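# Press the magnet-marked post's gauge pin fully in

## Task

Find the post of the checking fixture that has the yellow magnet on it and push that post's gauge pin fully home, keeping it there for at least one second (letting the spring return it afterwards is fine). The remaining three pins must not be touched, and the magnet must not be moved.

## Robot and tools

Robot: two UR20-type arms, left_arm and right_arm, each with a Robotiq 2F-85 two-finger gripper and a wrist camera (cam_left_wrist, cam_right_wrist, 896x504). Bases sit near (+0.060, +0.928, 0) m for left_arm and (-0.064, -0.817, 0) m for right_arm in the scene frame. The scene frame has its origin at table height midway between the arms, +z up, +x out over the table, and left_arm on the +y side; arm names do not match image sides.

Frames: hand positions, orientations, velocities and Hand targets in results are reported in each arm's own base frame. Commanded offsets use the axes of that arm's current Hand target. The gripper's fingers point along its +z and close along its y; end_effector_position is the point between closed pads, with fingertips about 19 mm past it when closed and 6 mm when open. A block juts about 10 cm toward the gripper's +x.

Row layout (both motion tools): 18 numbers, each in [-1, 1], always covering both arms even if one stays still: left dx, dy, dz, rx, ry, rz, left gripper position, force_limit, speed, then the same nine for the right arm. The six pose numbers are an offset, not a pose, measured from that arm's Hand target as it stood when the action or move began; 1.0 equals 0.6 m of travel or 180 degrees of turn, and rx, ry, rz form one rotation vector. Gripper position is absolute: +1 fully open (85 mm), about -0.8 pads touching, -1 closes until blocked. force_limit and speed are scaled -1 to +1 (speed roughly 20, 85, 150 mm/s at -1, 0, +1); both begin at +1. Re-send the previous gripper numbers to leave a gripper unchanged, since 0 is a real command. All zeros for an arm's pose re-requests its Hand target.

execute_actions(actions, cameras): actions is a list of actions; each action is a table of up to 15 rows of 18 numbers, one row per 1/30 s step, the last row repeated to fill 15 steps. Every row counts from the action's start pose, so repeating an offset across calls keeps moving the arm. An empty actions list returns state plus all camera images and the scene number. cameras picks images by name, ["all"] or [].

move(target, speed, blend, stop_force, zero, blocking, cameras): straight-line path for each gripper to its offset target (one 18-number row, or up to 15 rows all counted from the same starting Hand targets). speed in m/s, 0.002 to 4.2, default 0.25 (turns up to twice that in rad/s). blend in m rounds corners of a list. stop_force in N, 6 to 120, ends an arm's path when the wrist sensor feels that much push against its direction of travel; use it slowly for pressing, omit it when pulling away from a contact. zero (default true) re-zeroes before the move. blocking=false returns after 0.5 s but cannot combine with stop_force. Moves do not avoid obstacles; whole move capped at 10 s. The result adds a move: line with the ending (done, off_target, moving, held, fault) and limits such as paced or held.

wait(seconds 0 to 10): holds last commands; useful for the one-second hold. stop(): brakes a running move. zoom_image(camera, region [x0,y0,x1,y1] pixels, max 504 each side): closer look at a wrist image. zero_wrist_force(arm): tares that arm's sensor. read_manual: licence texts only. finished_scene(scene): ends the scene irreversibly; call nothing else after it in that reply.

Result lines: end_effector_position (m), quat_wxyz, velocities; Hand target (the last commanded pose after clipping, the base for the next offsets); Joint positions and Joint torques (whole drive output, including gravity); Wrist force and Wrist torque in the gripper's own axes (a push on a surface reads as force into the arm) plus a peak line; object_status (0 moving, 1 blocked opening, 2 blocked closing, i.e. gripping, 3 at target or fully closed); position_measured in counts (3 open, 230 pads meeting); Tool commands; motor temperatures. Joint velocities may read within noise. Calls that ran actions also list some step positions.

Motion behaviour: orientation commands are clipped to 32 degrees from the measured one each step; commands are smoothed with about 0.2 s lag; the gripper can rest short of its target, in which case send the remaining gap as an offset. Avoid paths passing near an arm's own base.

Avoid: arms are stiff, so a target even slightly beyond a firm contact can trigger a fault. A net outside force of roughly 150 N, or joint contact torque at the limits (wrist joints 98.4 N m), stops the arm for 10 s. Press slowly with stop_force and a target only a little past the pin, then back off. Do not let arms collide or grip each other's fingers. Do not knock things off the table, drop anything, slam or hit the fixture, or keep motors loaded until they overheat (85 °C brakes the arm). Do not disturb the magnet or other pins.

Each tool is called after "Request:" as a command line: name --argument value for each argument, lists and objects as JSON in quotes; but a table of rows of numbers goes row by row, as --pt "numbers of a row", without its own name.

## Session

Request:
execute_actions --actions '[]'

Scene clock: 0.00 s.
left_arm: end_effector_position=(+0.6452, +0.5338, +0.3687) position_measured=3 object_status=3 end_effector_quat_wxyz=(+0.054, +0.895, -0.431, +0.101) | right_arm: end_effector_position=(+1.0094, -0.4085, +0.1239) position_measured=3 object_status=3 end_effector_quat_wxyz=(+0.497, -0.362, -0.574, -0.541)
Joint positions: left_arm=[0.541 -1.507 2.094 -2.179 -1.799 -1.706] | right_arm=[2.693 -2.576 -1.22 -2.623 2.507 -0.374]
Joint velocities: within noise
Joint torques (N m): no reading
Motor temperatures (°C): left_arm=[24 36 26 39 35 34] | right_arm=[29 36 36 38 34 39]
Wrist force (N): no reading
Wrist torque (N m): no reading
Wrist force, peak (N): no reading
Hand target: left_arm +0.6452, +0.5338, +0.3687; +0.054, +0.895, -0.431, +0.101 | right_arm +1.0094, -0.4085, +0.1239; +0.497, -0.362, -0.574, -0.541
Tool commands: left_gripper/position=+1.0 left_gripper/force_limit=+1.0 left_gripper/speed=+1.0 right_gripper/position=+1.0 right_gripper/force_limit=+1.0 right_gripper/speed=+1.0

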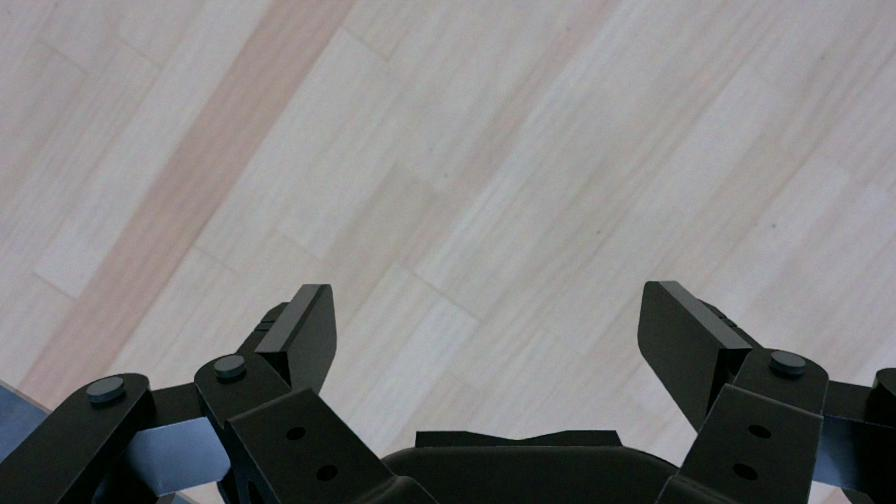

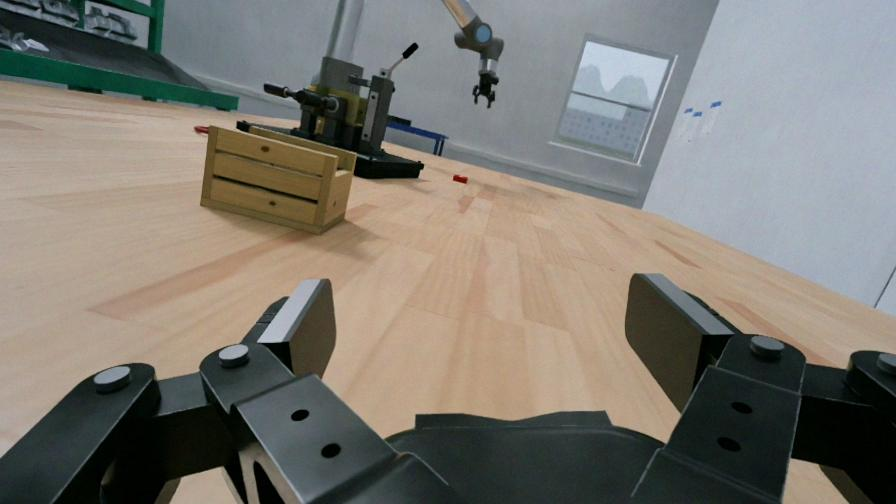

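Request:
zoom_image --camera "cam_right_wrist" --region '[160, 0, 520, 240]'

Scaled by 1.400 from the camera's 896x504 image, which has a finer 1280x720 frame.

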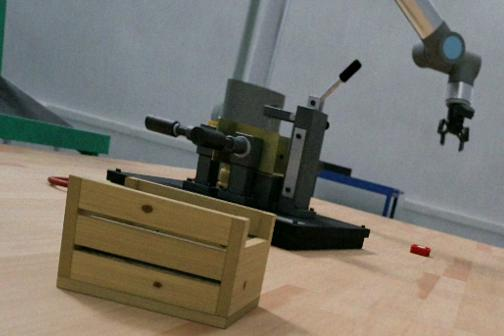

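Request:
move --target '[0.93,0.678,-0.255,0,0,0,1,1,1,0,0,0,0,0,0,1,1,1]' --speed 0.5 --cameras '["cam_left_wrist"]'

Scene clock: 3.10 s.
left_arm: end_effector_position=(+0.6461, -0.1158, +0.6480) position_measured=3 object_status=3 end_effector_quat_wxyz=(+0.054, +0.895, -0.431, +0.101) | right_arm: end_effector_position=(+1.0094, -0.4085, +0.1239) position_measured=3 object_status=3 end_effector_quat_wxyz=(+0.497, -0.362, -0.574, -0.541)
Joint positions: left_arm=[-0.429 -1.938 2.071 -1.905 -1.682 -2.685] | right_arm=[2.693 -2.576 -1.22 -2.623 2.507 -0.374]
Joint torques (N m): left_arm=[-15.46 3.84 -136.64 -7.05 5.58 -4.96] | right_arm=[-2.4 241.73 73.05 -3.9 -0.06 -0.69]
Wrist force (N): left_arm=[-0.5 -0.8 0.2] | right_arm=[-0.1 0.3 0.3]
Wrist torque (N m): left_arm=[-0.20 0.08 0.21] | right_arm=[0.05 0.02 0.00]
Wrist force, peak (N): left_arm=[3.4 2.7 -1.2] | right_arm=[-0.1 0.6 0.2]
Hand target: left_arm +0.6462, -0.1160, +0.6480; +0.054, +0.895, -0.431, +0.101 | right_arm +1.0094, -0.4085, +0.1239; +0.497, -0.362, -0.574, -0.541
Off the commanded pose: left_arm 0.000 m, 0 deg | right_arm 0.000 m, 0 deg.
move: done
camera_calibration:
cam_left_wrist: T_world_to_cam=[[-0.800484, -0.599329, 0.00555355, 0.451249], [-0.59559, 0.796459, 0.104529, 0.428705], [-0.0670706, 0.0803664, -0.994506, 0.826918], [0, 0, 0, 1]] pos_world=[0.672012, -0.137456, 0.775056]
Images, in order (width x height): cam_left_wrist 896x504.

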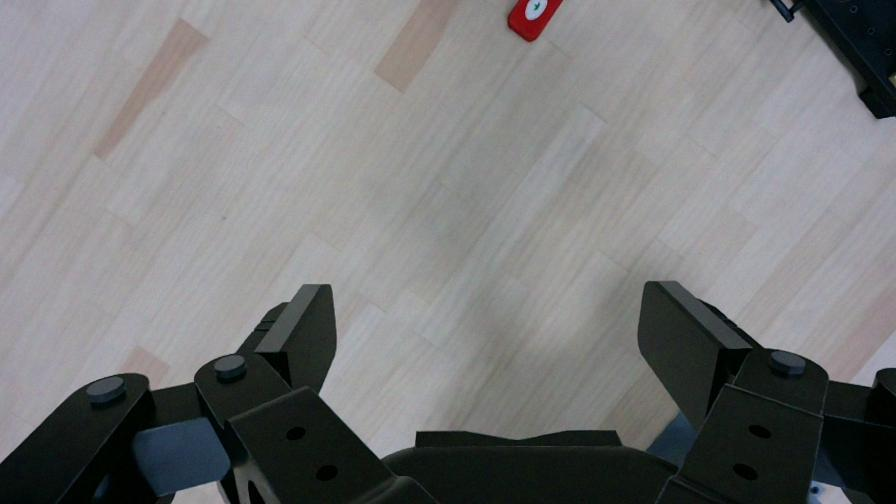

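Request:
move --target '[0.2,0.7,-0.08,0,0,0,1,1,1,0,0,0,0,0,0,1,1,1]' --speed 0.4 --cameras '["cam_left_wrist"]'

Scene clock: 5.20 s.
left_arm: end_effector_position=(+0.3844, -0.4600, +0.7259) position_measured=3 object_status=3 end_effector_quat_wxyz=(+0.054, +0.895, -0.431, +0.101) | right_arm: end_effector_position=(+1.0094, -0.4085, +0.1239) position_measured=3 object_status=3 end_effector_quat_wxyz=(+0.497, -0.362, -0.574, -0.541)
Joint positions: left_arm=[-1.26 -2.054 2.027 -1.761 -1.499 -3.497] | right_arm=[2.693 -2.576 -1.22 -2.623 2.507 -0.374]
Joint torques (N m): left_arm=[-25.48 31.31 -135.83 -7.33 6.41 -2.99] | right_arm=[4.52 241.65 70.67 -3.72 0.45 -0.6]
Wrist force (N): left_arm=[0.5 -0.5 -0.5] | right_arm=[0.0 -0.1 0.2]
Wrist torque (N m): left_arm=[-0.06 -0.05 0.23] | right_arm=[-0.02 0.00 0.00]
Wrist force, peak (N): left_arm=[-1.4 -4.2 1.0] | right_arm=[0.1 0.5 0.4]
Hand target: left_arm +0.3843, -0.4602, +0.7259; +0.054, +0.895, -0.431, +0.101 | right_arm +1.0094, -0.4085, +0.1239; +0.497, -0.362, -0.574, -0.541
Off the commanded pose: left_arm 0.000 m, 0 deg | right_arm 0.000 m, 0 deg.
move: done
camera_calibration:
cam_left_wrist: T_world_to_cam=[[-0.800484, -0.599329, 0.00555355, 0.034901], [-0.59559, 0.796459, 0.104529, 0.538857], [-0.0670706, 0.0803664, -0.994506, 0.914501], [0, 0, 0, 1]] pos_world=[0.410212, -0.481756, 0.852956]
Images, in order (width x height): cam_left_wrist 896x504.

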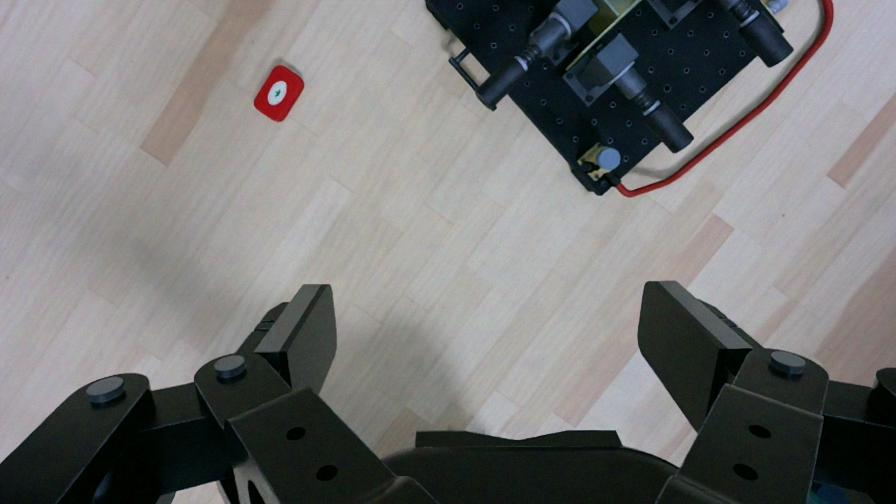

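Request:
move --target '[0.48,0.22,0.11,0,0,0,1,1,1,0,0,0,0,0,0,1,1,1]' --speed 0.4 --cameras '["cam_left_wrist"]'

Request:
zoom_image --camera "cam_left_wrist" --region '[250, 0, 750, 320]'

Scene clock: 6.93 s.
left_arm: end_effector_position=(+0.4651, -0.7733, +0.7283) position_measured=3 object_status=3 end_effector_quat_wxyz=(+0.054, +0.895, -0.431, +0.101) | right_arm: end_effector_position=(+1.0094, -0.4085, +0.1239) position_measured=3 object_status=3 end_effector_quat_wxyz=(+0.497, -0.362, -0.574, -0.541)
Joint positions: left_arm=[-1.283 -1.663 1.763 -1.887 -1.494 -3.52] | right_arm=[2.693 -2.576 -1.22 -2.623 2.507 -0.374]
Joint torques (N m): left_arm=[19.68 -46.76 -126.1 -8.74 -3.13 2.08] | right_arm=[-2.49 245.27 73.96 -3.67 -0.3 -1.01]
Wrist force (N): left_arm=[0.3 -1.1 -0.2] | right_arm=[0.1 0.3 0.3]
Wrist torque (N m): left_arm=[-0.15 0.00 0.21] | right_arm=[0.06 -0.02 0.00]
Wrist force, peak (N): left_arm=[4.3 1.1 0.7] | right_arm=[0.2 0.4 0.4]
Hand target: left_arm +0.4652, -0.7735, +0.7282; +0.054, +0.895, -0.431, +0.101 | right_arm +1.0094, -0.4085, +0.1239; +0.497, -0.362, -0.574, -0.541
Off the commanded pose: left_arm 0.000 m, 0 deg | right_arm 0.000 m, 0 deg.
move: done
camera_calibration:
cam_left_wrist: T_world_to_cam=[[-0.800486, -0.599327, 0.0055336, -0.0882035], [-0.595599, 0.79647, 0.104391, 0.836253], [-0.0669717, 0.0802677, -0.994521, 0.947356], [0, 0, 0, 1]] pos_world=[0.490912, -0.794955, 0.855356]
Images, in order (width x height): cam_left_wrist 896x504.

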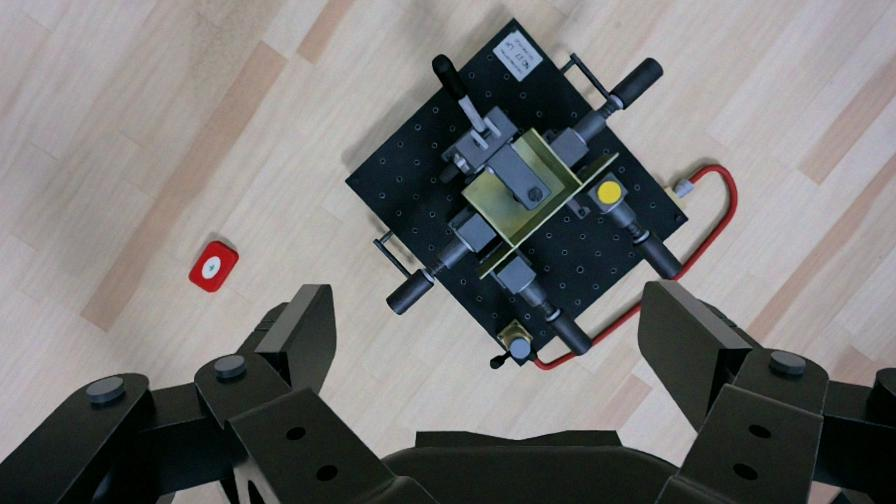

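Scaled by 1.008 from the camera's 896x504 image, which has a finer 1280x720 frame.

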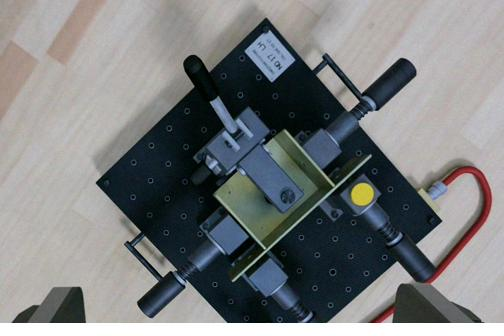

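Request:
move --target '[-0.338,0.623,0.386,0.0273,-0.0692,-0.2103,-1,-1,0,0,0,0,0,0,0,1,1,1]' --speed 0.4 --cameras '["cam_left_wrist"]'

Request:
zoom_image --camera "cam_left_wrist" --region '[250, 100, 754, 504]'

Scene clock: 10.33 s.
left_arm: end_effector_position=(+0.0806, -0.8946, +0.4603) position_measured=232 object_status=3 end_effector_quat_wxyz=(+0.000, +0.993, -0.116, +0.000) | right_arm: end_effector_position=(+1.0094, -0.4085, +0.1239) position_measured=3 object_status=3 end_effector_quat_wxyz=(+0.497, -0.362, -0.574, -0.541)
Joint positions: left_arm=[-1.707 -1.51 1.934 -1.994 -1.571 -4.615] | right_arm=[2.693 -2.576 -1.22 -2.623 2.507 -0.374]
Joint torques (N m): left_arm=[-20.61 -75.61 -78.47 -13.08 -4.71 -4.36] | right_arm=[2.8 245.08 73.29 -3.98 -1.05 -0.68]
Wrist force (N): left_arm=[0.1 -0.2 0.0] | right_arm=[0.1 -0.1 0.2]
Wrist torque (N m): left_arm=[-0.10 -0.11 0.29] | right_arm=[-0.02 -0.02 0.00]
Wrist force, peak (N): left_arm=[1.8 -4.4 -1.9] | right_arm=[0.3 0.7 0.3]
Hand target: left_arm +0.0805, -0.8946, +0.4602; +0.000, +0.993, -0.116, +0.000 | right_arm +1.0094, -0.4085, +0.1239; +0.497, -0.362, -0.574, -0.541
Off the commanded pose: left_arm 0.000 m, 0 deg | right_arm 0.000 m, 0 deg.
move: done
camera_calibration:
cam_left_wrist: T_world_to_cam=[[-0.260501, -0.965471, 0.00236929, -0.836783], [-0.912018, 0.246883, 0.327525, 0.163025], [-0.316801, 0.0831599, -0.94484, 0.664651], [0, 0, 0, 1]] pos_world=[0.141261, -0.90341, 0.576576]
Images, in order (width x height): cam_left_wrist 896x504.

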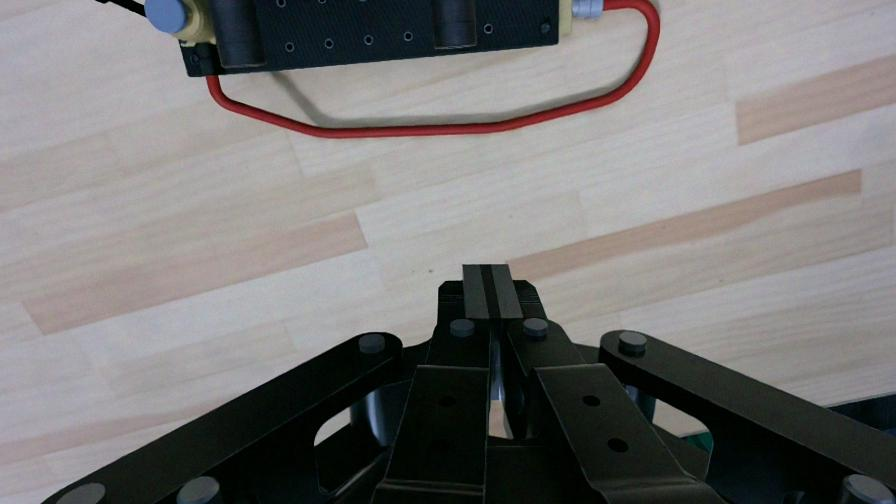

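Scaled by 1.000.

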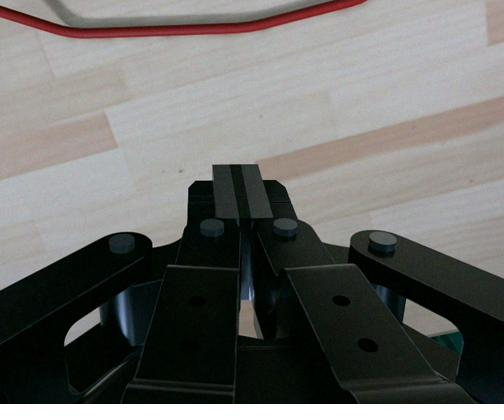

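Request:
move --target '[0.045,0.012,0.45,0,0,-0.0156,-1,-1,0,0,0,0,0,0,0,1,1,1]' --cameras '["cam_left_wrist"]'

Request:
zoom_image --camera "cam_left_wrist" --region '[250, 0, 650, 360]'

Scene clock: 13.27 s.
left_arm: end_effector_position=(+0.1052, -0.9076, +0.1903) position_measured=232 object_status=3 end_effector_quat_wxyz=(+0.000, +0.996, -0.092, +0.000) | right_arm: end_effector_position=(+1.0094, -0.4085, +0.1239) position_measured=3 object_status=3 end_effector_quat_wxyz=(+0.497, -0.362, -0.574, -0.541)
Joint positions: left_arm=[-1.677 -1.289 2.118 -2.399 -1.571 -4.635] | right_arm=[2.693 -2.576 -1.22 -2.623 2.507 -0.374]
Joint torques (N m): left_arm=[15.58 -109.63 -54.59 -12.57 -0.35 -4.01] | right_arm=[-1.17 244.6 73.76 -3.94 -0.66 -1.36]
Wrist force (N): left_arm=[-0.4 -0.2 0.2] | right_arm=[0.1 0.3 0.3]
Wrist torque (N m): left_arm=[-0.10 -0.02 0.26] | right_arm=[0.05 -0.03 0.00]
Wrist force, peak (N): left_arm=[0.0 -0.1 3.2] | right_arm=[-0.1 0.5 0.4]
Hand target: left_arm +0.1052, -0.9076, +0.1902; +0.000, +0.996, -0.092, +0.000 | right_arm +1.0094, -0.4085, +0.1239; +0.497, -0.362, -0.574, -0.541
Off the commanded pose: left_arm 0.000 m, 0 deg | right_arm 0.000 m, 0 deg.
move: done
camera_calibration:
cam_left_wrist: T_world_to_cam=[[-0.212789, -0.977095, 0.00235044, -0.857918], [-0.923032, 0.201803, 0.327546, 0.237257], [-0.320518, 0.0675287, -0.944832, 0.404699], [0, 0, 0, 1]] pos_world=[0.166154, -0.913476, 0.306676]
Images, in order (width x height): cam_left_wrist 896x504.

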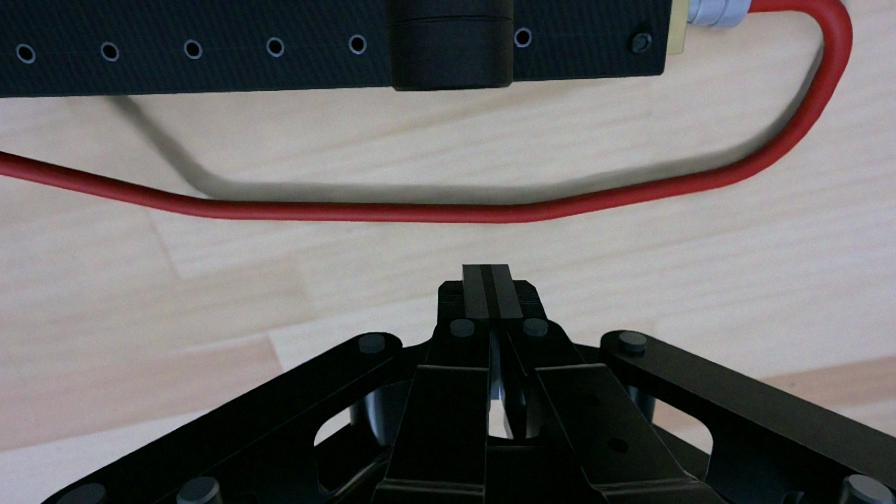

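Scaled by 1.260 from the camera's 896x504 image, which has a finer 1280x720 frame.

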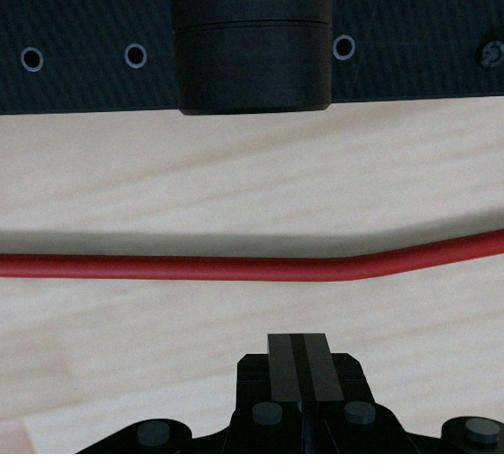

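Request:
move --pt "0 -0.01 0.03 0 0 0 -1 -1 0 0 0 0 0 0 0 1 1 1" --pt "0.055 -0.01 0.03 0 0 0 -1 -1 0 0 0 0 0 0 0 1 1 1" --speed 0.15 --cameras '["cam_left_wrist"]'

Request:
zoom_image --camera "cam_left_wrist" --region '[250, 0, 650, 360]'

Scene clock: 15.23 s.
left_arm: end_effector_position=(+0.1386, -0.9077, +0.1722) position_measured=232 object_status=3 end_effector_quat_wxyz=(+0.000, +0.996, -0.092, +0.000) | right_arm: end_effector_position=(+1.0094, -0.4085, +0.1239) position_measured=3 object_status=3 end_effector_quat_wxyz=(+0.497, -0.362, -0.574, -0.541)
Joint positions: left_arm=[-1.64 -1.266 2.121 -2.425 -1.571 -4.597] | right_arm=[2.693 -2.576 -1.22 -2.623 2.507 -0.374]
Joint torques (N m): left_arm=[20.05 -112.01 -97.14 -6.74 -0.12 2.33] | right_arm=[-0.99 242.34 72.01 -2.81 -0.7 -0.89]
Wrist force (N): left_arm=[-0.1 0.0 -0.1] | right_arm=[0.3 0.4 -0.1]
Wrist torque (N m): left_arm=[-0.12 -0.06 -0.08] | right_arm=[0.08 -0.05 -0.01]
Wrist force, peak (N): left_arm=[-2.4 -0.1 -0.1] | right_arm=[0.2 0.7 0.1]
Hand target: left_arm +0.1387, -0.9078, +0.1722; +0.000, +0.996, -0.092, +0.000 | right_arm +1.0094, -0.4085, +0.1239; +0.497, -0.362, -0.574, -0.541
Off the commanded pose: left_arm 0.000 m, 0 deg | right_arm 0.000 m, 0 deg.
move: done
camera_calibration:
cam_left_wrist: T_world_to_cam=[[-0.212778, -0.977098, 0.00232348, -0.850863], [-0.923077, 0.201792, 0.327428, 0.274102], [-0.320398, 0.0675245, -0.944873, 0.398199], [0, 0, 0, 1]] pos_world=[0.199554, -0.913576, 0.288476]
Images, in order (width x height): cam_left_wrist 896x504.

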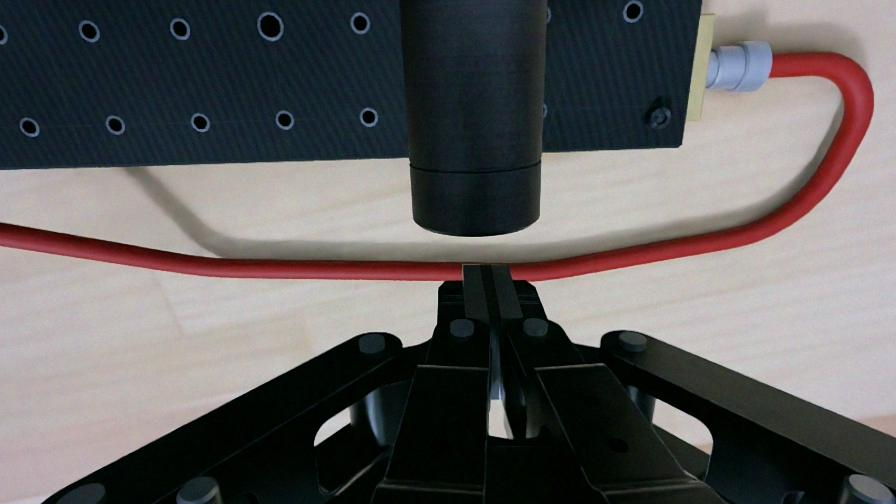

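Scaled by 1.260 from the camera's 896x504 image, which has a finer 1280x720 frame.

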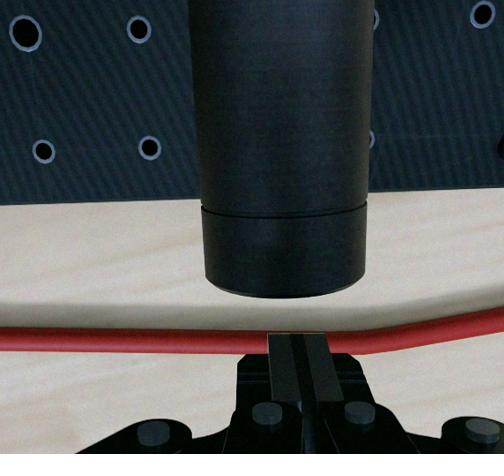

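Request:
move --target '[0.1,0,0,0,0,0,-1,-1,0,0,0,0,0,0,0,1,1,1]' --speed 0.02 --stop_force 10

Request:
move --target '[0.1,0,0,0,0,0,-1,-1,0,0,0,0,0,0,0,1,1,1]' --speed 0.02 --stop_force 45 --cameras '["cam_left_wrist"]'

Scene clock: 18.13 s.
left_arm: end_effector_position=(+0.1624, -0.9122, +0.1722) position_measured=232 object_status=3 end_effector_quat_wxyz=(+0.000, +0.996, -0.092, +0.000) | right_arm: end_effector_position=(+1.0094, -0.4085, +0.1239) position_measured=3 object_status=3 end_effector_quat_wxyz=(+0.497, -0.362, -0.574, -0.541)
Joint positions: left_arm=[-1.613 -1.259 2.109 -2.42 -1.571 -4.571] | right_arm=[2.693 -2.576 -1.22 -2.623 2.507 -0.374]
Joint torques (N m): left_arm=[-11.01 -161.11 -52.36 -13.47 3.75 -4.33] | right_arm=[-1.03 244.53 70.64 -3.8 -0.58 -0.02]
Wrist force (N): left_arm=[-8.1 1.6 0.7] | right_arm=[0.3 0.5 0.3]
Wrist torque (N m): left_arm=[-0.14 -0.09 0.25] | right_arm=[0.09 -0.06 -0.01]
Wrist force, peak (N): left_arm=[-10.3 -1.9 -0.2] | right_arm=[0.5 0.5 0.2]
Hand target: left_arm +0.1624, -0.9122, +0.1722; +0.000, +0.996, -0.092, +0.000 (not the last commanded pose) | right_arm +1.0094, -0.4085, +0.1239; +0.497, -0.362, -0.574, -0.541
Off the commanded pose: left_arm 0.036 m, 0 deg | right_arm 0.000 m, 0 deg.
move: contact (left_arm)

Scene clock: 19.97 s.
left_arm: end_effector_position=(+0.1735, -0.9142, +0.1722) position_measured=232 object_status=3 end_effector_quat_wxyz=(+0.000, +0.996, -0.092, +0.000) | right_arm: end_effector_position=(+1.0094, -0.4085, +0.1239) position_measured=3 object_status=3 end_effector_quat_wxyz=(+0.497, -0.362, -0.574, -0.541)
Joint positions: left_arm=[-1.601 -1.255 2.103 -2.418 -1.571 -4.558] | right_arm=[2.693 -2.576 -1.22 -2.623 2.507 -0.374]
Joint torques (N m): left_arm=[17.55 -166.72 -55.86 -12.21 16.71 -4.11] | right_arm=[0.34 242.76 73.84 -3.95 -0.76 -0.6]
Wrist force (N): left_arm=[-42.8 3.8 4.1] | right_arm=[0.0 0.0 0.4]
Wrist torque (N m): left_arm=[-0.10 -0.01 0.09] | right_arm=[0.00 -0.01 0.00]
Wrist force, peak (N): left_arm=[-99.5 -13.1 -18.3] | right_arm=[0.2 0.5 0.7]
Hand target: left_arm +0.1734, -0.9142, +0.1722; +0.000, +0.996, -0.092, +0.000 (not the last commanded pose) | right_arm +1.0094, -0.4085, +0.1239; +0.497, -0.362, -0.574, -0.541
Off the commanded pose: left_arm 0.049 m, 0 deg | right_arm 0.000 m, 0 deg.
move: contact (left_arm)
camera_calibration:
cam_left_wrist: T_world_to_cam=[[-0.212782, -0.977097, 0.00237045, -0.849799], [-0.923003, 0.201797, 0.327633, 0.307556], [-0.320608, 0.0675264, -0.944802, 0.40985], [0, 0, 0, 1]] pos_world=[0.234455, -0.920076, 0.288476]
Images, in order (width x height): cam_left_wrist 896x504.

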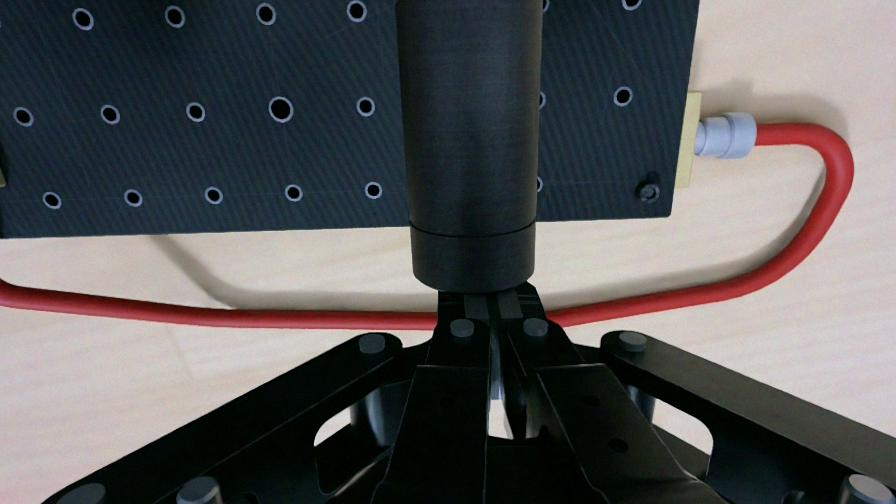

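Request:
move --target '[0.02,0,0,0,0,0,-1,-1,0,0,0,0,0,0,0,1,1,1]' --speed 0.004 --stop_force 20

Request:
wait --seconds 1.2

Request:
move --target '[-0.15,0,0,0,0,0,-1,-1,0,0,0,0,0,0,0,1,1,1]' --speed 0.12 --cameras '["cam_left_wrist"]'

Request:
finished_scene --scene 1

Scene clock: 21.13 s.
left_arm: end_effector_position=(+0.1737, -0.9142, +0.1722) position_measured=232 object_status=3 end_effector_quat_wxyz=(+0.000, +0.996, -0.092, +0.000) | right_arm: end_effector_position=(+1.0094, -0.4085, +0.1239) position_measured=3 object_status=3 end_effector_quat_wxyz=(+0.497, -0.362, -0.574, -0.541)
Joint positions: left_arm=[-1.601 -1.255 2.103 -2.418 -1.571 -4.558] | right_arm=[2.693 -2.576 -1.22 -2.623 2.507 -0.374]
Joint torques (N m): left_arm=[32.11 -151.05 -79.3 -8.3 27.29 -3.28] | right_arm=[-2.24 244.79 71.76 -3.42 -0.97 -0.77]
Wrist force (N): left_arm=[-63.0 14.2 5.0] | right_arm=[0.3 0.1 0.2]
Wrist torque (N m): left_arm=[-0.12 0.03 -0.01] | right_arm=[0.01 -0.05 0.00]
Wrist force, peak (N): left_arm=[-67.8 15.9 4.9] | right_arm=[0.1 0.5 0.5]
Hand target: left_arm +0.1737, -0.9142, +0.1722; +0.000, +0.996, -0.092, +0.000 (not the last commanded pose) | right_arm +1.0094, -0.4085, +0.1239; +0.497, -0.362, -0.574, -0.541
Off the commanded pose: left_arm 0.012 m, 0 deg | right_arm 0.000 m, 0 deg.
move: contact (left_arm)

Scene clock: 22.33 s.
left_arm: end_effector_position=(+0.1737, -0.9142, +0.1722) position_measured=232 object_status=3 end_effector_quat_wxyz=(+0.000, +0.996, -0.092, +0.000) | right_arm: end_effector_position=(+1.0094, -0.4085, +0.1239) position_measured=3 object_status=3 end_effector_quat_wxyz=(+0.497, -0.362, -0.574, -0.541)
Joint positions: left_arm=[-1.601 -1.255 2.103 -2.418 -1.571 -4.558] | right_arm=[2.693 -2.576 -1.22 -2.623 2.507 -0.374]
Joint torques (N m): left_arm=[32.24 -163.72 -63.23 -10.73 26.34 -4.18] | right_arm=[-3.2 245.78 72.45 -3.51 -0.73 -1.8]
Wrist force (N): left_arm=[-62.8 12.5 5.3] | right_arm=[-0.1 0.3 0.4]
Wrist torque (N m): left_arm=[-0.15 0.01 -0.02] | right_arm=[0.05 0.02 0.00]
Wrist force, peak (N): left_arm=[-63.6 13.4 5.4] | right_arm=[-0.1 0.5 0.3]
Hand target: left_arm +0.1737, -0.9142, +0.1722; +0.000, +0.996, -0.092, +0.000 (not the last commanded pose) | right_arm +1.0094, -0.4085, +0.1239; +0.497, -0.362, -0.574, -0.541
Tool commands: left_gripper/position=-1.0 left_gripper/force_limit=-1.0 left_gripper/speed=+0.0 right_gripper/position=+1.0 right_gripper/force_limit=+1.0 right_gripper/speed=+1.0
Off the commanded pose: left_arm 0.012 m, 0 deg | right_arm 0.000 m, 0 deg.
wait: 1.20 s; at rest by 0.17 s

Scene clock: 23.53 s.
left_arm: end_effector_position=(+0.0853, -0.8977, +0.1722) position_measured=232 object_status=3 end_effector_quat_wxyz=(+0.000, +0.996, -0.092, +0.000) | right_arm: end_effector_position=(+1.0094, -0.4085, +0.1239) position_measured=3 object_status=3 end_effector_quat_wxyz=(+0.497, -0.362, -0.574, -0.541)
Joint positions: left_arm=[-1.701 -1.281 2.144 -2.433 -1.571 -4.658] | right_arm=[2.693 -2.576 -1.22 -2.623 2.507 -0.374]
Joint torques (N m): left_arm=[-20.37 -162.28 -52.17 -13.25 4.55 -2.88] | right_arm=[-4.11 243.13 72.61 -3.4 -0.7 -0.8]
Wrist force (N): left_arm=[-2.3 5.0 0.2] | right_arm=[0.1 0.2 0.3]
Wrist torque (N m): left_arm=[0.84 0.29 0.28] | right_arm=[0.03 -0.01 0.00]
Wrist force, peak (N): left_arm=[-62.3 12.4 5.4] | right_arm=[0.1 0.3 0.8]
Hand target: left_arm +0.0852, -0.8977, +0.1722; +0.000, +0.996, -0.092, +0.000 | right_arm +1.0094, -0.4085, +0.1239; +0.497, -0.362, -0.574, -0.541
Off the commanded pose: left_arm 0.000 m, 0 deg | right_arm 0.000 m, 0 deg.
move: done
camera_calibration:
cam_left_wrist: T_world_to_cam=[[-0.212826, -0.977087, 0.00230569, -0.85239], [-0.922952, 0.201808, 0.327771, 0.222873], [-0.320726, 0.0676301, -0.944754, 0.380588], [0, 0, 0, 1]] pos_world=[0.146355, -0.903576, 0.288476]
Images, in order (width x height): cam_left_wrist 896x504.

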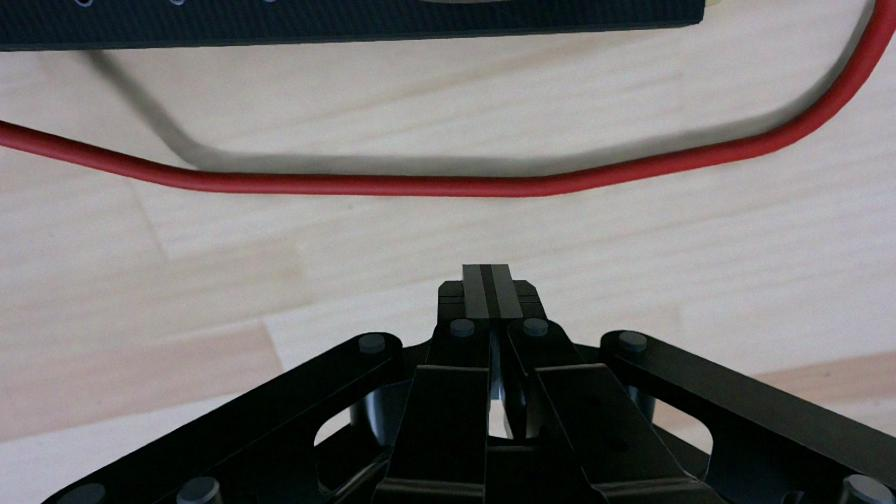

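The scene is finished: the task was done.


## Next scene

The same job, from a new start.

Request:
execute_actions --actions '[]'

Scene clock: 0.00 s.
left_arm: end_effector_position=(+1.6020, +0.5513, +0.3701) position_measured=3 object_status=3 end_effector_quat_wxyz=(-0.049, +0.940, +0.190, +0.279) | right_arm: end_effector_position=(+0.4481, +0.4679, +0.3319) position_measured=3 object_status=3 end_effector_quat_wxyz=(-0.272, +0.502, +0.649, +0.503)
Joint positions: left_arm=[0.193 -0.686 0.985 -2.439 -1.472 -3.319] | right_arm=[4.007 -1.969 -2.772 1.193 2.076 2.519]
Joint velocities: within noise
Joint torques (N m): no reading
Motor temperatures (°C): left_arm=[24 35 26 38 34 34] | right_arm=[28 35 36 37 34 38]
Wrist force (N): no reading
Wrist torque (N m): no reading
Wrist force, peak (N): no reading
Hand target: left_arm +1.6020, +0.5513, +0.3701; -0.049, +0.940, +0.190, +0.279 | right_arm +0.4481, +0.4679, +0.3319; -0.272, +0.502, +0.649, +0.503
Tool commands: left_gripper/position=+1.0 left_gripper/force_limit=+1.0 left_gripper/speed=+1.0 right_gripper/position=+1.0 right_gripper/force_limit=+1.0 right_gripper/speed=+1.0
camera_calibration:
cam_left_wrist: T_world_to_cam=[[0.359759, -0.933045, -0.000644322, -0.0546982], [-0.905937, -0.349141, -0.239538, 1.75183], [0.223274, 0.0867594, -0.970887, 0.0836019], [0, 0, 0, 1]] pos_world=[1.58806, 0.553346, 0.500761]
cam_right_wrist: T_world_to_cam=[[0.936397, -0.0141338, 0.350658, -0.517198], [0.256442, -0.654562, -0.711187, 0.443258], [0.239579, 0.755877, -0.609305, -0.132345], [0, 0, 0, 1]] pos_world=[0.40234, 0.382866, 0.41596]

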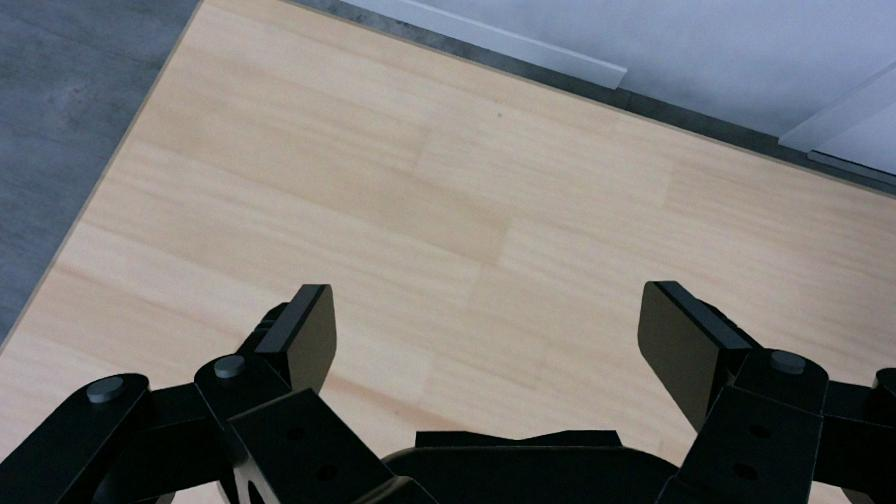

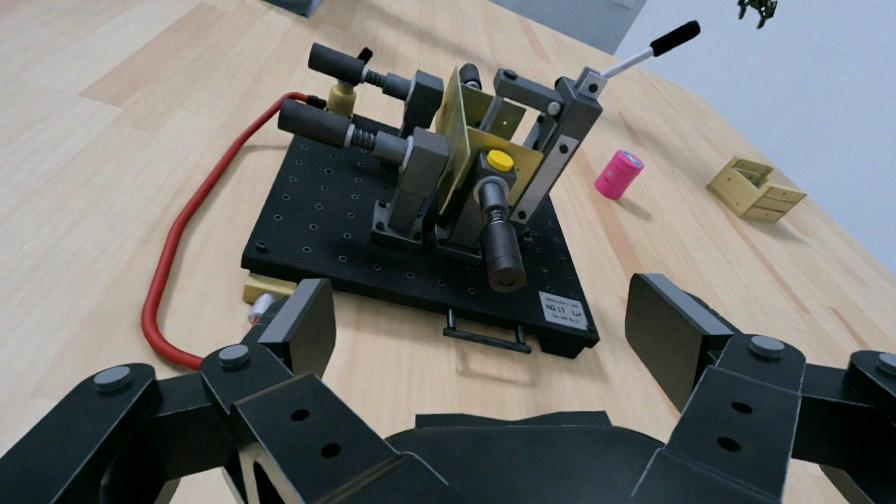

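Request:
move --target '[0,0,0,0,0,0,1,1,1,-0.198,0.072,0.330,0.1156,-0.371,0.0637,-1,-1,0]' --speed 0.5 --cameras '["cam_right_wrist"]'

Scene clock: 3.07 s.
left_arm: end_effector_position=(+1.6020, +0.5513, +0.3701) position_measured=3 object_status=3 end_effector_quat_wxyz=(-0.049, +0.940, +0.190, +0.279) | right_arm: end_effector_position=(+0.5595, +0.6057, +0.1777) position_measured=232 object_status=3 end_effector_quat_wxyz=(+0.000, +0.698, +0.716, -0.001)
Joint positions: left_arm=[0.193 -0.686 0.985 -2.439 -1.472 -3.319] | right_arm=[4.213 -1.781 -2.247 -0.686 1.571 2.618]
Joint torques (N m): left_arm=[-1.23 -273.04 -104.05 -11.57 0.82 -0.33] | right_arm=[21.31 87.36 88.11 3.42 -3.86 5.76]
Wrist force (N): left_arm=[0.4 -0.3 0.1] | right_arm=[-1.1 2.1 1.0]
Wrist torque (N m): left_arm=[-0.05 -0.07 -0.01] | right_arm=[1.25 0.36 -0.82]
Wrist force, peak (N): left_arm=[0.6 -0.5 -0.3] | right_arm=[2.0 3.6 1.5]
Hand target: left_arm +1.6020, +0.5513, +0.3701; -0.049, +0.940, +0.190, +0.279 | right_arm +0.5595, +0.6058, +0.1777; +0.000, +0.698, +0.716, -0.001
Off the commanded pose: left_arm 0.000 m, 0 deg | right_arm 0.000 m, 0 deg.
move: done
camera_calibration:
cam_right_wrist: T_world_to_cam=[[0.999951, -0.00553836, -0.00816841, -0.542368], [-0.0026169, -0.946859, 0.321639, 0.533712], [-0.00951568, -0.321602, -0.946827, 0.494966], [0, 0, 0, 1]] pos_world=[0.548448, 0.661528, 0.292554]
Images, in order (width x height): cam_right_wrist 896x504.

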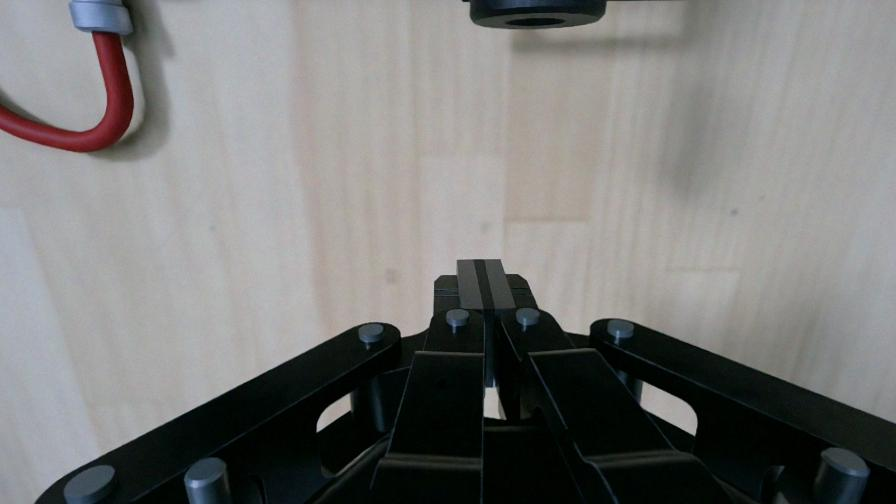

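Request:
move --target '[0,0,0,0,0,0,1,1,1,0.063,0.024,0.009,0,0,0,-1,-1,0]' --speed 0.2 --cameras '["cam_right_wrist"]'

Request:
move --target '[0,0,0,0,0,0,1,1,1,0.07,0,0,0,0,0,-1,-1,0]' --speed 0.025 --stop_force 9 --cameras '["cam_right_wrist"]'

Scene clock: 4.50 s.
left_arm: end_effector_position=(+1.6020, +0.5513, +0.3701) position_measured=3 object_status=3 end_effector_quat_wxyz=(-0.049, +0.940, +0.190, +0.279) | right_arm: end_effector_position=(+0.5729, +0.6438, +0.1723) position_measured=232 object_status=3 end_effector_quat_wxyz=(+0.000, +0.698, +0.716, -0.001)
Joint positions: left_arm=[0.193 -0.686 0.985 -2.439 -1.472 -3.319] | right_arm=[4.221 -1.823 -2.199 -0.692 1.571 2.625]
Joint torques (N m): left_arm=[1.24 -273.26 -102.47 -11.99 0.59 -0.48] | right_arm=[18.72 91.21 89.3 4.13 -2.66 5.07]
Wrist force (N): left_arm=[0.2 -0.1 0.1] | right_arm=[-1.1 2.9 0.4]
Wrist torque (N m): left_arm=[-0.01 -0.04 0.00] | right_arm=[1.46 0.44 -0.83]
Wrist force, peak (N): left_arm=[0.5 0.1 -0.1] | right_arm=[-0.5 3.2 0.4]
Hand target: left_arm +1.6020, +0.5513, +0.3701; -0.049, +0.940, +0.190, +0.279 | right_arm +0.5729, +0.6439, +0.1722; +0.000, +0.698, +0.716, -0.001
Off the commanded pose: left_arm 0.000 m, 0 deg | right_arm 0.000 m, 0 deg.
move: done
camera_calibration:
cam_right_wrist: T_world_to_cam=[[0.999951, -0.00553866, -0.00816702, -0.555602], [-0.00261641, -0.946818, 0.32176, 0.571432], [-0.00951479, -0.321723, -0.946786, 0.502179], [0, 0, 0, 1]] pos_world=[0.561848, 0.699527, 0.287055]
Images, in order (width x height): cam_right_wrist 896x504.

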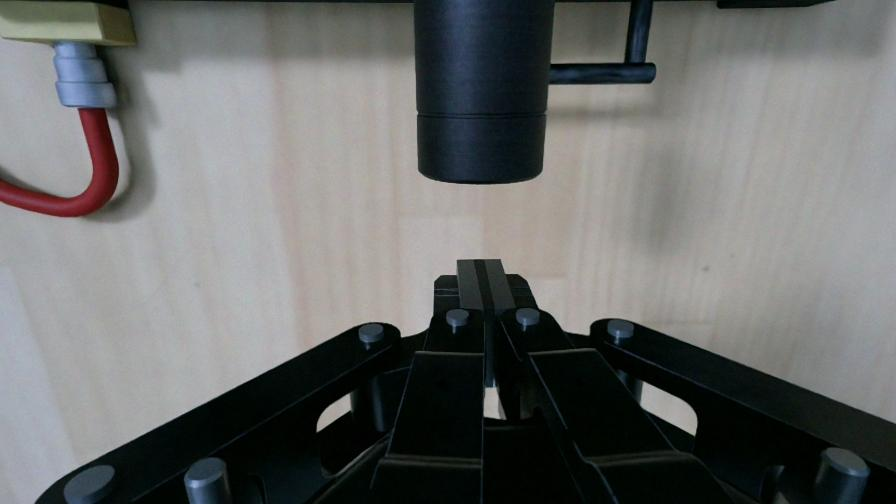

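Scene clock: 7.00 s.
left_arm: end_effector_position=(+1.6020, +0.5513, +0.3701) position_measured=3 object_status=3 end_effector_quat_wxyz=(-0.049, +0.940, +0.190, +0.279) | right_arm: end_effector_position=(+0.5722, +0.6747, +0.1722) position_measured=232 object_status=3 end_effector_quat_wxyz=(+0.000, +0.698, +0.716, -0.001)
Joint positions: left_arm=[0.193 -0.686 0.985 -2.439 -1.472 -3.319] | right_arm=[4.238 -1.845 -2.167 -0.702 1.571 2.643]
Joint torques (N m): left_arm=[2.86 -273.81 -102.14 -11.6 1.01 -0.57] | right_arm=[-17.45 146.78 64.67 17.78 3.49 -7.16]
Wrist force (N): left_arm=[0.3 0.0 -0.5] | right_arm=[-7.8 1.4 1.3]
Wrist torque (N m): left_arm=[0.00 -0.06 -0.01] | right_arm=[1.37 0.54 -0.61]
Wrist force, peak (N): left_arm=[0.6 -0.2 -0.2] | right_arm=[-10.7 4.1 -0.8]
Hand target: left_arm +1.6020, +0.5513, +0.3701; -0.049, +0.940, +0.190, +0.279 | right_arm +0.5722, +0.6747, +0.1722; +0.000, +0.698, +0.716, -0.001 (not the last commanded pose)
Off the commanded pose: left_arm 0.000 m, 0 deg | right_arm 0.011 m, 0 deg.
move: contact (right_arm)
camera_calibration:
cam_right_wrist: T_world_to_cam=[[0.99995, -0.00557347, -0.00826103, -0.554678], [-0.00261821, -0.946787, 0.321849, 0.600672], [-0.00961526, -0.321811, -0.946755, 0.512132], [0, 0, 0, 1]] pos_world=[0.561148, 0.730427, 0.286955]
Images, in order (width x height): cam_right_wrist 896x504.

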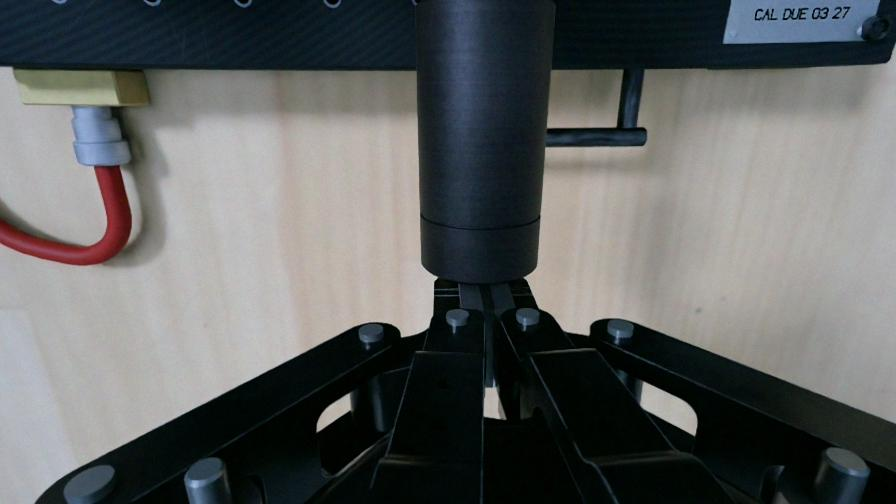

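Request:
move --pt "0 0 0 0 0 0 1 1 1 0.0125 0 0 0 0 0 -1 -1 0" --pt "0.04 0 0 0 0 0 1 1 1 0.04 0 0 0 0 0 -1 -1 0" --speed '[0.02, 0.006]' --stop_force 50

Scene clock: 12.43 s.
left_arm: end_effector_position=(+1.6205, +0.5592, +0.3831) position_measured=3 object_status=3 end_effector_quat_wxyz=(-0.049, +0.940, +0.190, +0.279) | right_arm: end_effector_position=(+0.5717, +0.6909, +0.1720) position_measured=232 object_status=3 end_effector_quat_wxyz=(+0.000, +0.698, +0.716, -0.001)
Joint positions: left_arm=[0.196 -0.663 0.922 -2.398 -1.474 -3.317] | right_arm=[4.247 -1.856 -2.15 -0.708 1.571 2.652]
Joint torques (N m): left_arm=[16.92 -252.14 -126.82 -7.62 -5.04 3.75] | right_arm=[19.98 142.57 91.88 27.01 12.88 -6.68]
Wrist force (N): left_arm=[0.4 0.0 -0.4] | right_arm=[-55.3 6.6 -10.1]
Wrist torque (N m): left_arm=[0.03 -0.07 -0.23] | right_arm=[1.28 0.88 -0.55]
Wrist force, peak (N): left_arm=[0.4 -0.6 -0.4] | right_arm=[-66.1 2.8 -15.0]
Hand target: left_arm +1.6205, +0.5592, +0.3831; -0.049, +0.940, +0.190, +0.279 | right_arm +0.5717, +0.6909, +0.1720; +0.000, +0.698, +0.716, -0.001 (not the last commanded pose)
Off the commanded pose: left_arm 0.000 m, 0 deg | right_arm 0.008 m, 0 deg.
move: contact (right_arm)

Request:
move --target '[0,0,0,0,0,0,1,1,1,0.02,0,0,0,0,0,-1,-1,0]' --speed 0.004 --stop_force 18

Scene clock: 13.37 s.
left_arm: end_effector_position=(+1.6205, +0.5592, +0.3831) position_measured=3 object_status=3 end_effector_quat_wxyz=(-0.049, +0.940, +0.190, +0.279) | right_arm: end_effector_position=(+0.5717, +0.6910, +0.1720) position_measured=232 object_status=3 end_effector_quat_wxyz=(+0.000, +0.698, +0.716, -0.001)
Joint positions: left_arm=[0.196 -0.663 0.922 -2.398 -1.474 -3.317] | right_arm=[4.247 -1.856 -2.15 -0.708 1.571 2.652]
Joint torques (N m): left_arm=[17.86 -252.76 -128.9 -7.89 -5.33 2.93] | right_arm=[38.37 121.06 111.89 31.28 13.11 0.02]
Wrist force (N): left_arm=[0.3 0.0 -0.2] | right_arm=[-79.9 0.8 -19.8]
Wrist torque (N m): left_arm=[0.03 -0.06 -0.23] | right_arm=[1.20 0.96 -0.56]
Wrist force, peak (N): left_arm=[0.3 -0.4 -0.6] | right_arm=[-81.6 0.1 -20.8]
Hand target: left_arm +1.6205, +0.5592, +0.3831; -0.049, +0.940, +0.190, +0.279 | right_arm +0.5717, +0.6910, +0.1720; +0.000, +0.698, +0.716, -0.001 (not the last commanded pose)
Off the commanded pose: left_arm 0.000 m, 0 deg | right_arm 0.012 m, 0 deg.
move: contact (right_arm)

Request:
wait --seconds 0.8

Request:
move --target '[0,0,0,0,0,0,1,1,1,-0.06,0,0,0,0,0,-1,-1,0]' --speed 0.1

Request:
finished_scene --scene 2

Scene clock: 16.07 s.
left_arm: end_effector_position=(+1.6205, +0.5592, +0.3831) position_measured=3 object_status=3 end_effector_quat_wxyz=(-0.049, +0.940, +0.190, +0.279) | right_arm: end_effector_position=(+0.5717, +0.6910, +0.1720) position_measured=232 object_status=3 end_effector_quat_wxyz=(+0.000, +0.698, +0.716, -0.001)
Joint positions: left_arm=[0.196 -0.663 0.922 -2.398 -1.474 -3.317] | right_arm=[4.247 -1.856 -2.15 -0.708 1.571 2.652]
Joint torques (N m): left_arm=[16.54 -245.22 -126.78 -7.75 -4.81 2.88] | right_arm=[35.05 133.15 104.34 30.48 13.36 -5.79]
Wrist force (N): left_arm=[0.4 -0.2 -0.4] | right_arm=[-74.9 3.5 -21.1]
Wrist torque (N m): left_arm=[-0.01 -0.08 -0.23] | right_arm=[1.23 1.08 -0.53]
Wrist force, peak (N): left_arm=[0.4 -0.4 -0.5] | right_arm=[-80.3 0.9 -19.7]
Hand target: left_arm +1.6205, +0.5592, +0.3831; -0.049, +0.940, +0.190, +0.279 | right_arm +0.5717, +0.6910, +0.1720; +0.000, +0.698, +0.716, -0.001 (not the last commanded pose)
Tool commands: left_gripper/position=+1.0 left_gripper/force_limit=+1.0 left_gripper/speed=+1.0 right_gripper/position=-1.0 right_gripper/force_limit=-1.0 right_gripper/speed=+0.0
Off the commanded pose: left_arm 0.000 m, 0 deg | right_arm 0.012 m, 0 deg.
wait: 0.80 s; at rest from the start

Scene clock: 16.93 s.
left_arm: end_effector_position=(+1.6205, +0.5592, +0.3831) position_measured=3 object_status=3 end_effector_quat_wxyz=(-0.049, +0.940, +0.190, +0.279) | right_arm: end_effector_position=(+0.5726, +0.6552, +0.1721) position_measured=232 object_status=3 end_effector_quat_wxyz=(+0.000, +0.698, +0.716, -0.001)
Joint positions: left_arm=[0.196 -0.663 0.922 -2.398 -1.474 -3.317] | right_arm=[4.227 -1.831 -2.187 -0.696 1.571 2.632]
Joint torques (N m): left_arm=[16.84 -249.58 -126.82 -7.94 -5.27 3.06] | right_arm=[-19.74 135.25 53.81 15.81 -4.57 -5.97]
Wrist force (N): left_arm=[0.2 -0.4 -0.5] | right_arm=[0.4 1.9 1.8]
Wrist torque (N m): left_arm=[-0.04 -0.03 -0.23] | right_arm=[1.27 0.18 -0.43]
Wrist force, peak (N): left_arm=[0.7 0.0 -0.4] | right_arm=[-74.2 3.8 -20.8]
Hand target: left_arm +1.6205, +0.5592, +0.3831; -0.049, +0.940, +0.190, +0.279 | right_arm +0.5726, +0.6550, +0.1721; +0.000, +0.698, +0.716, -0.001
Off the commanded pose: left_arm 0.000 m, 0 deg | right_arm 0.000 m, 0 deg.
move: done

The scene is finished: the task was done.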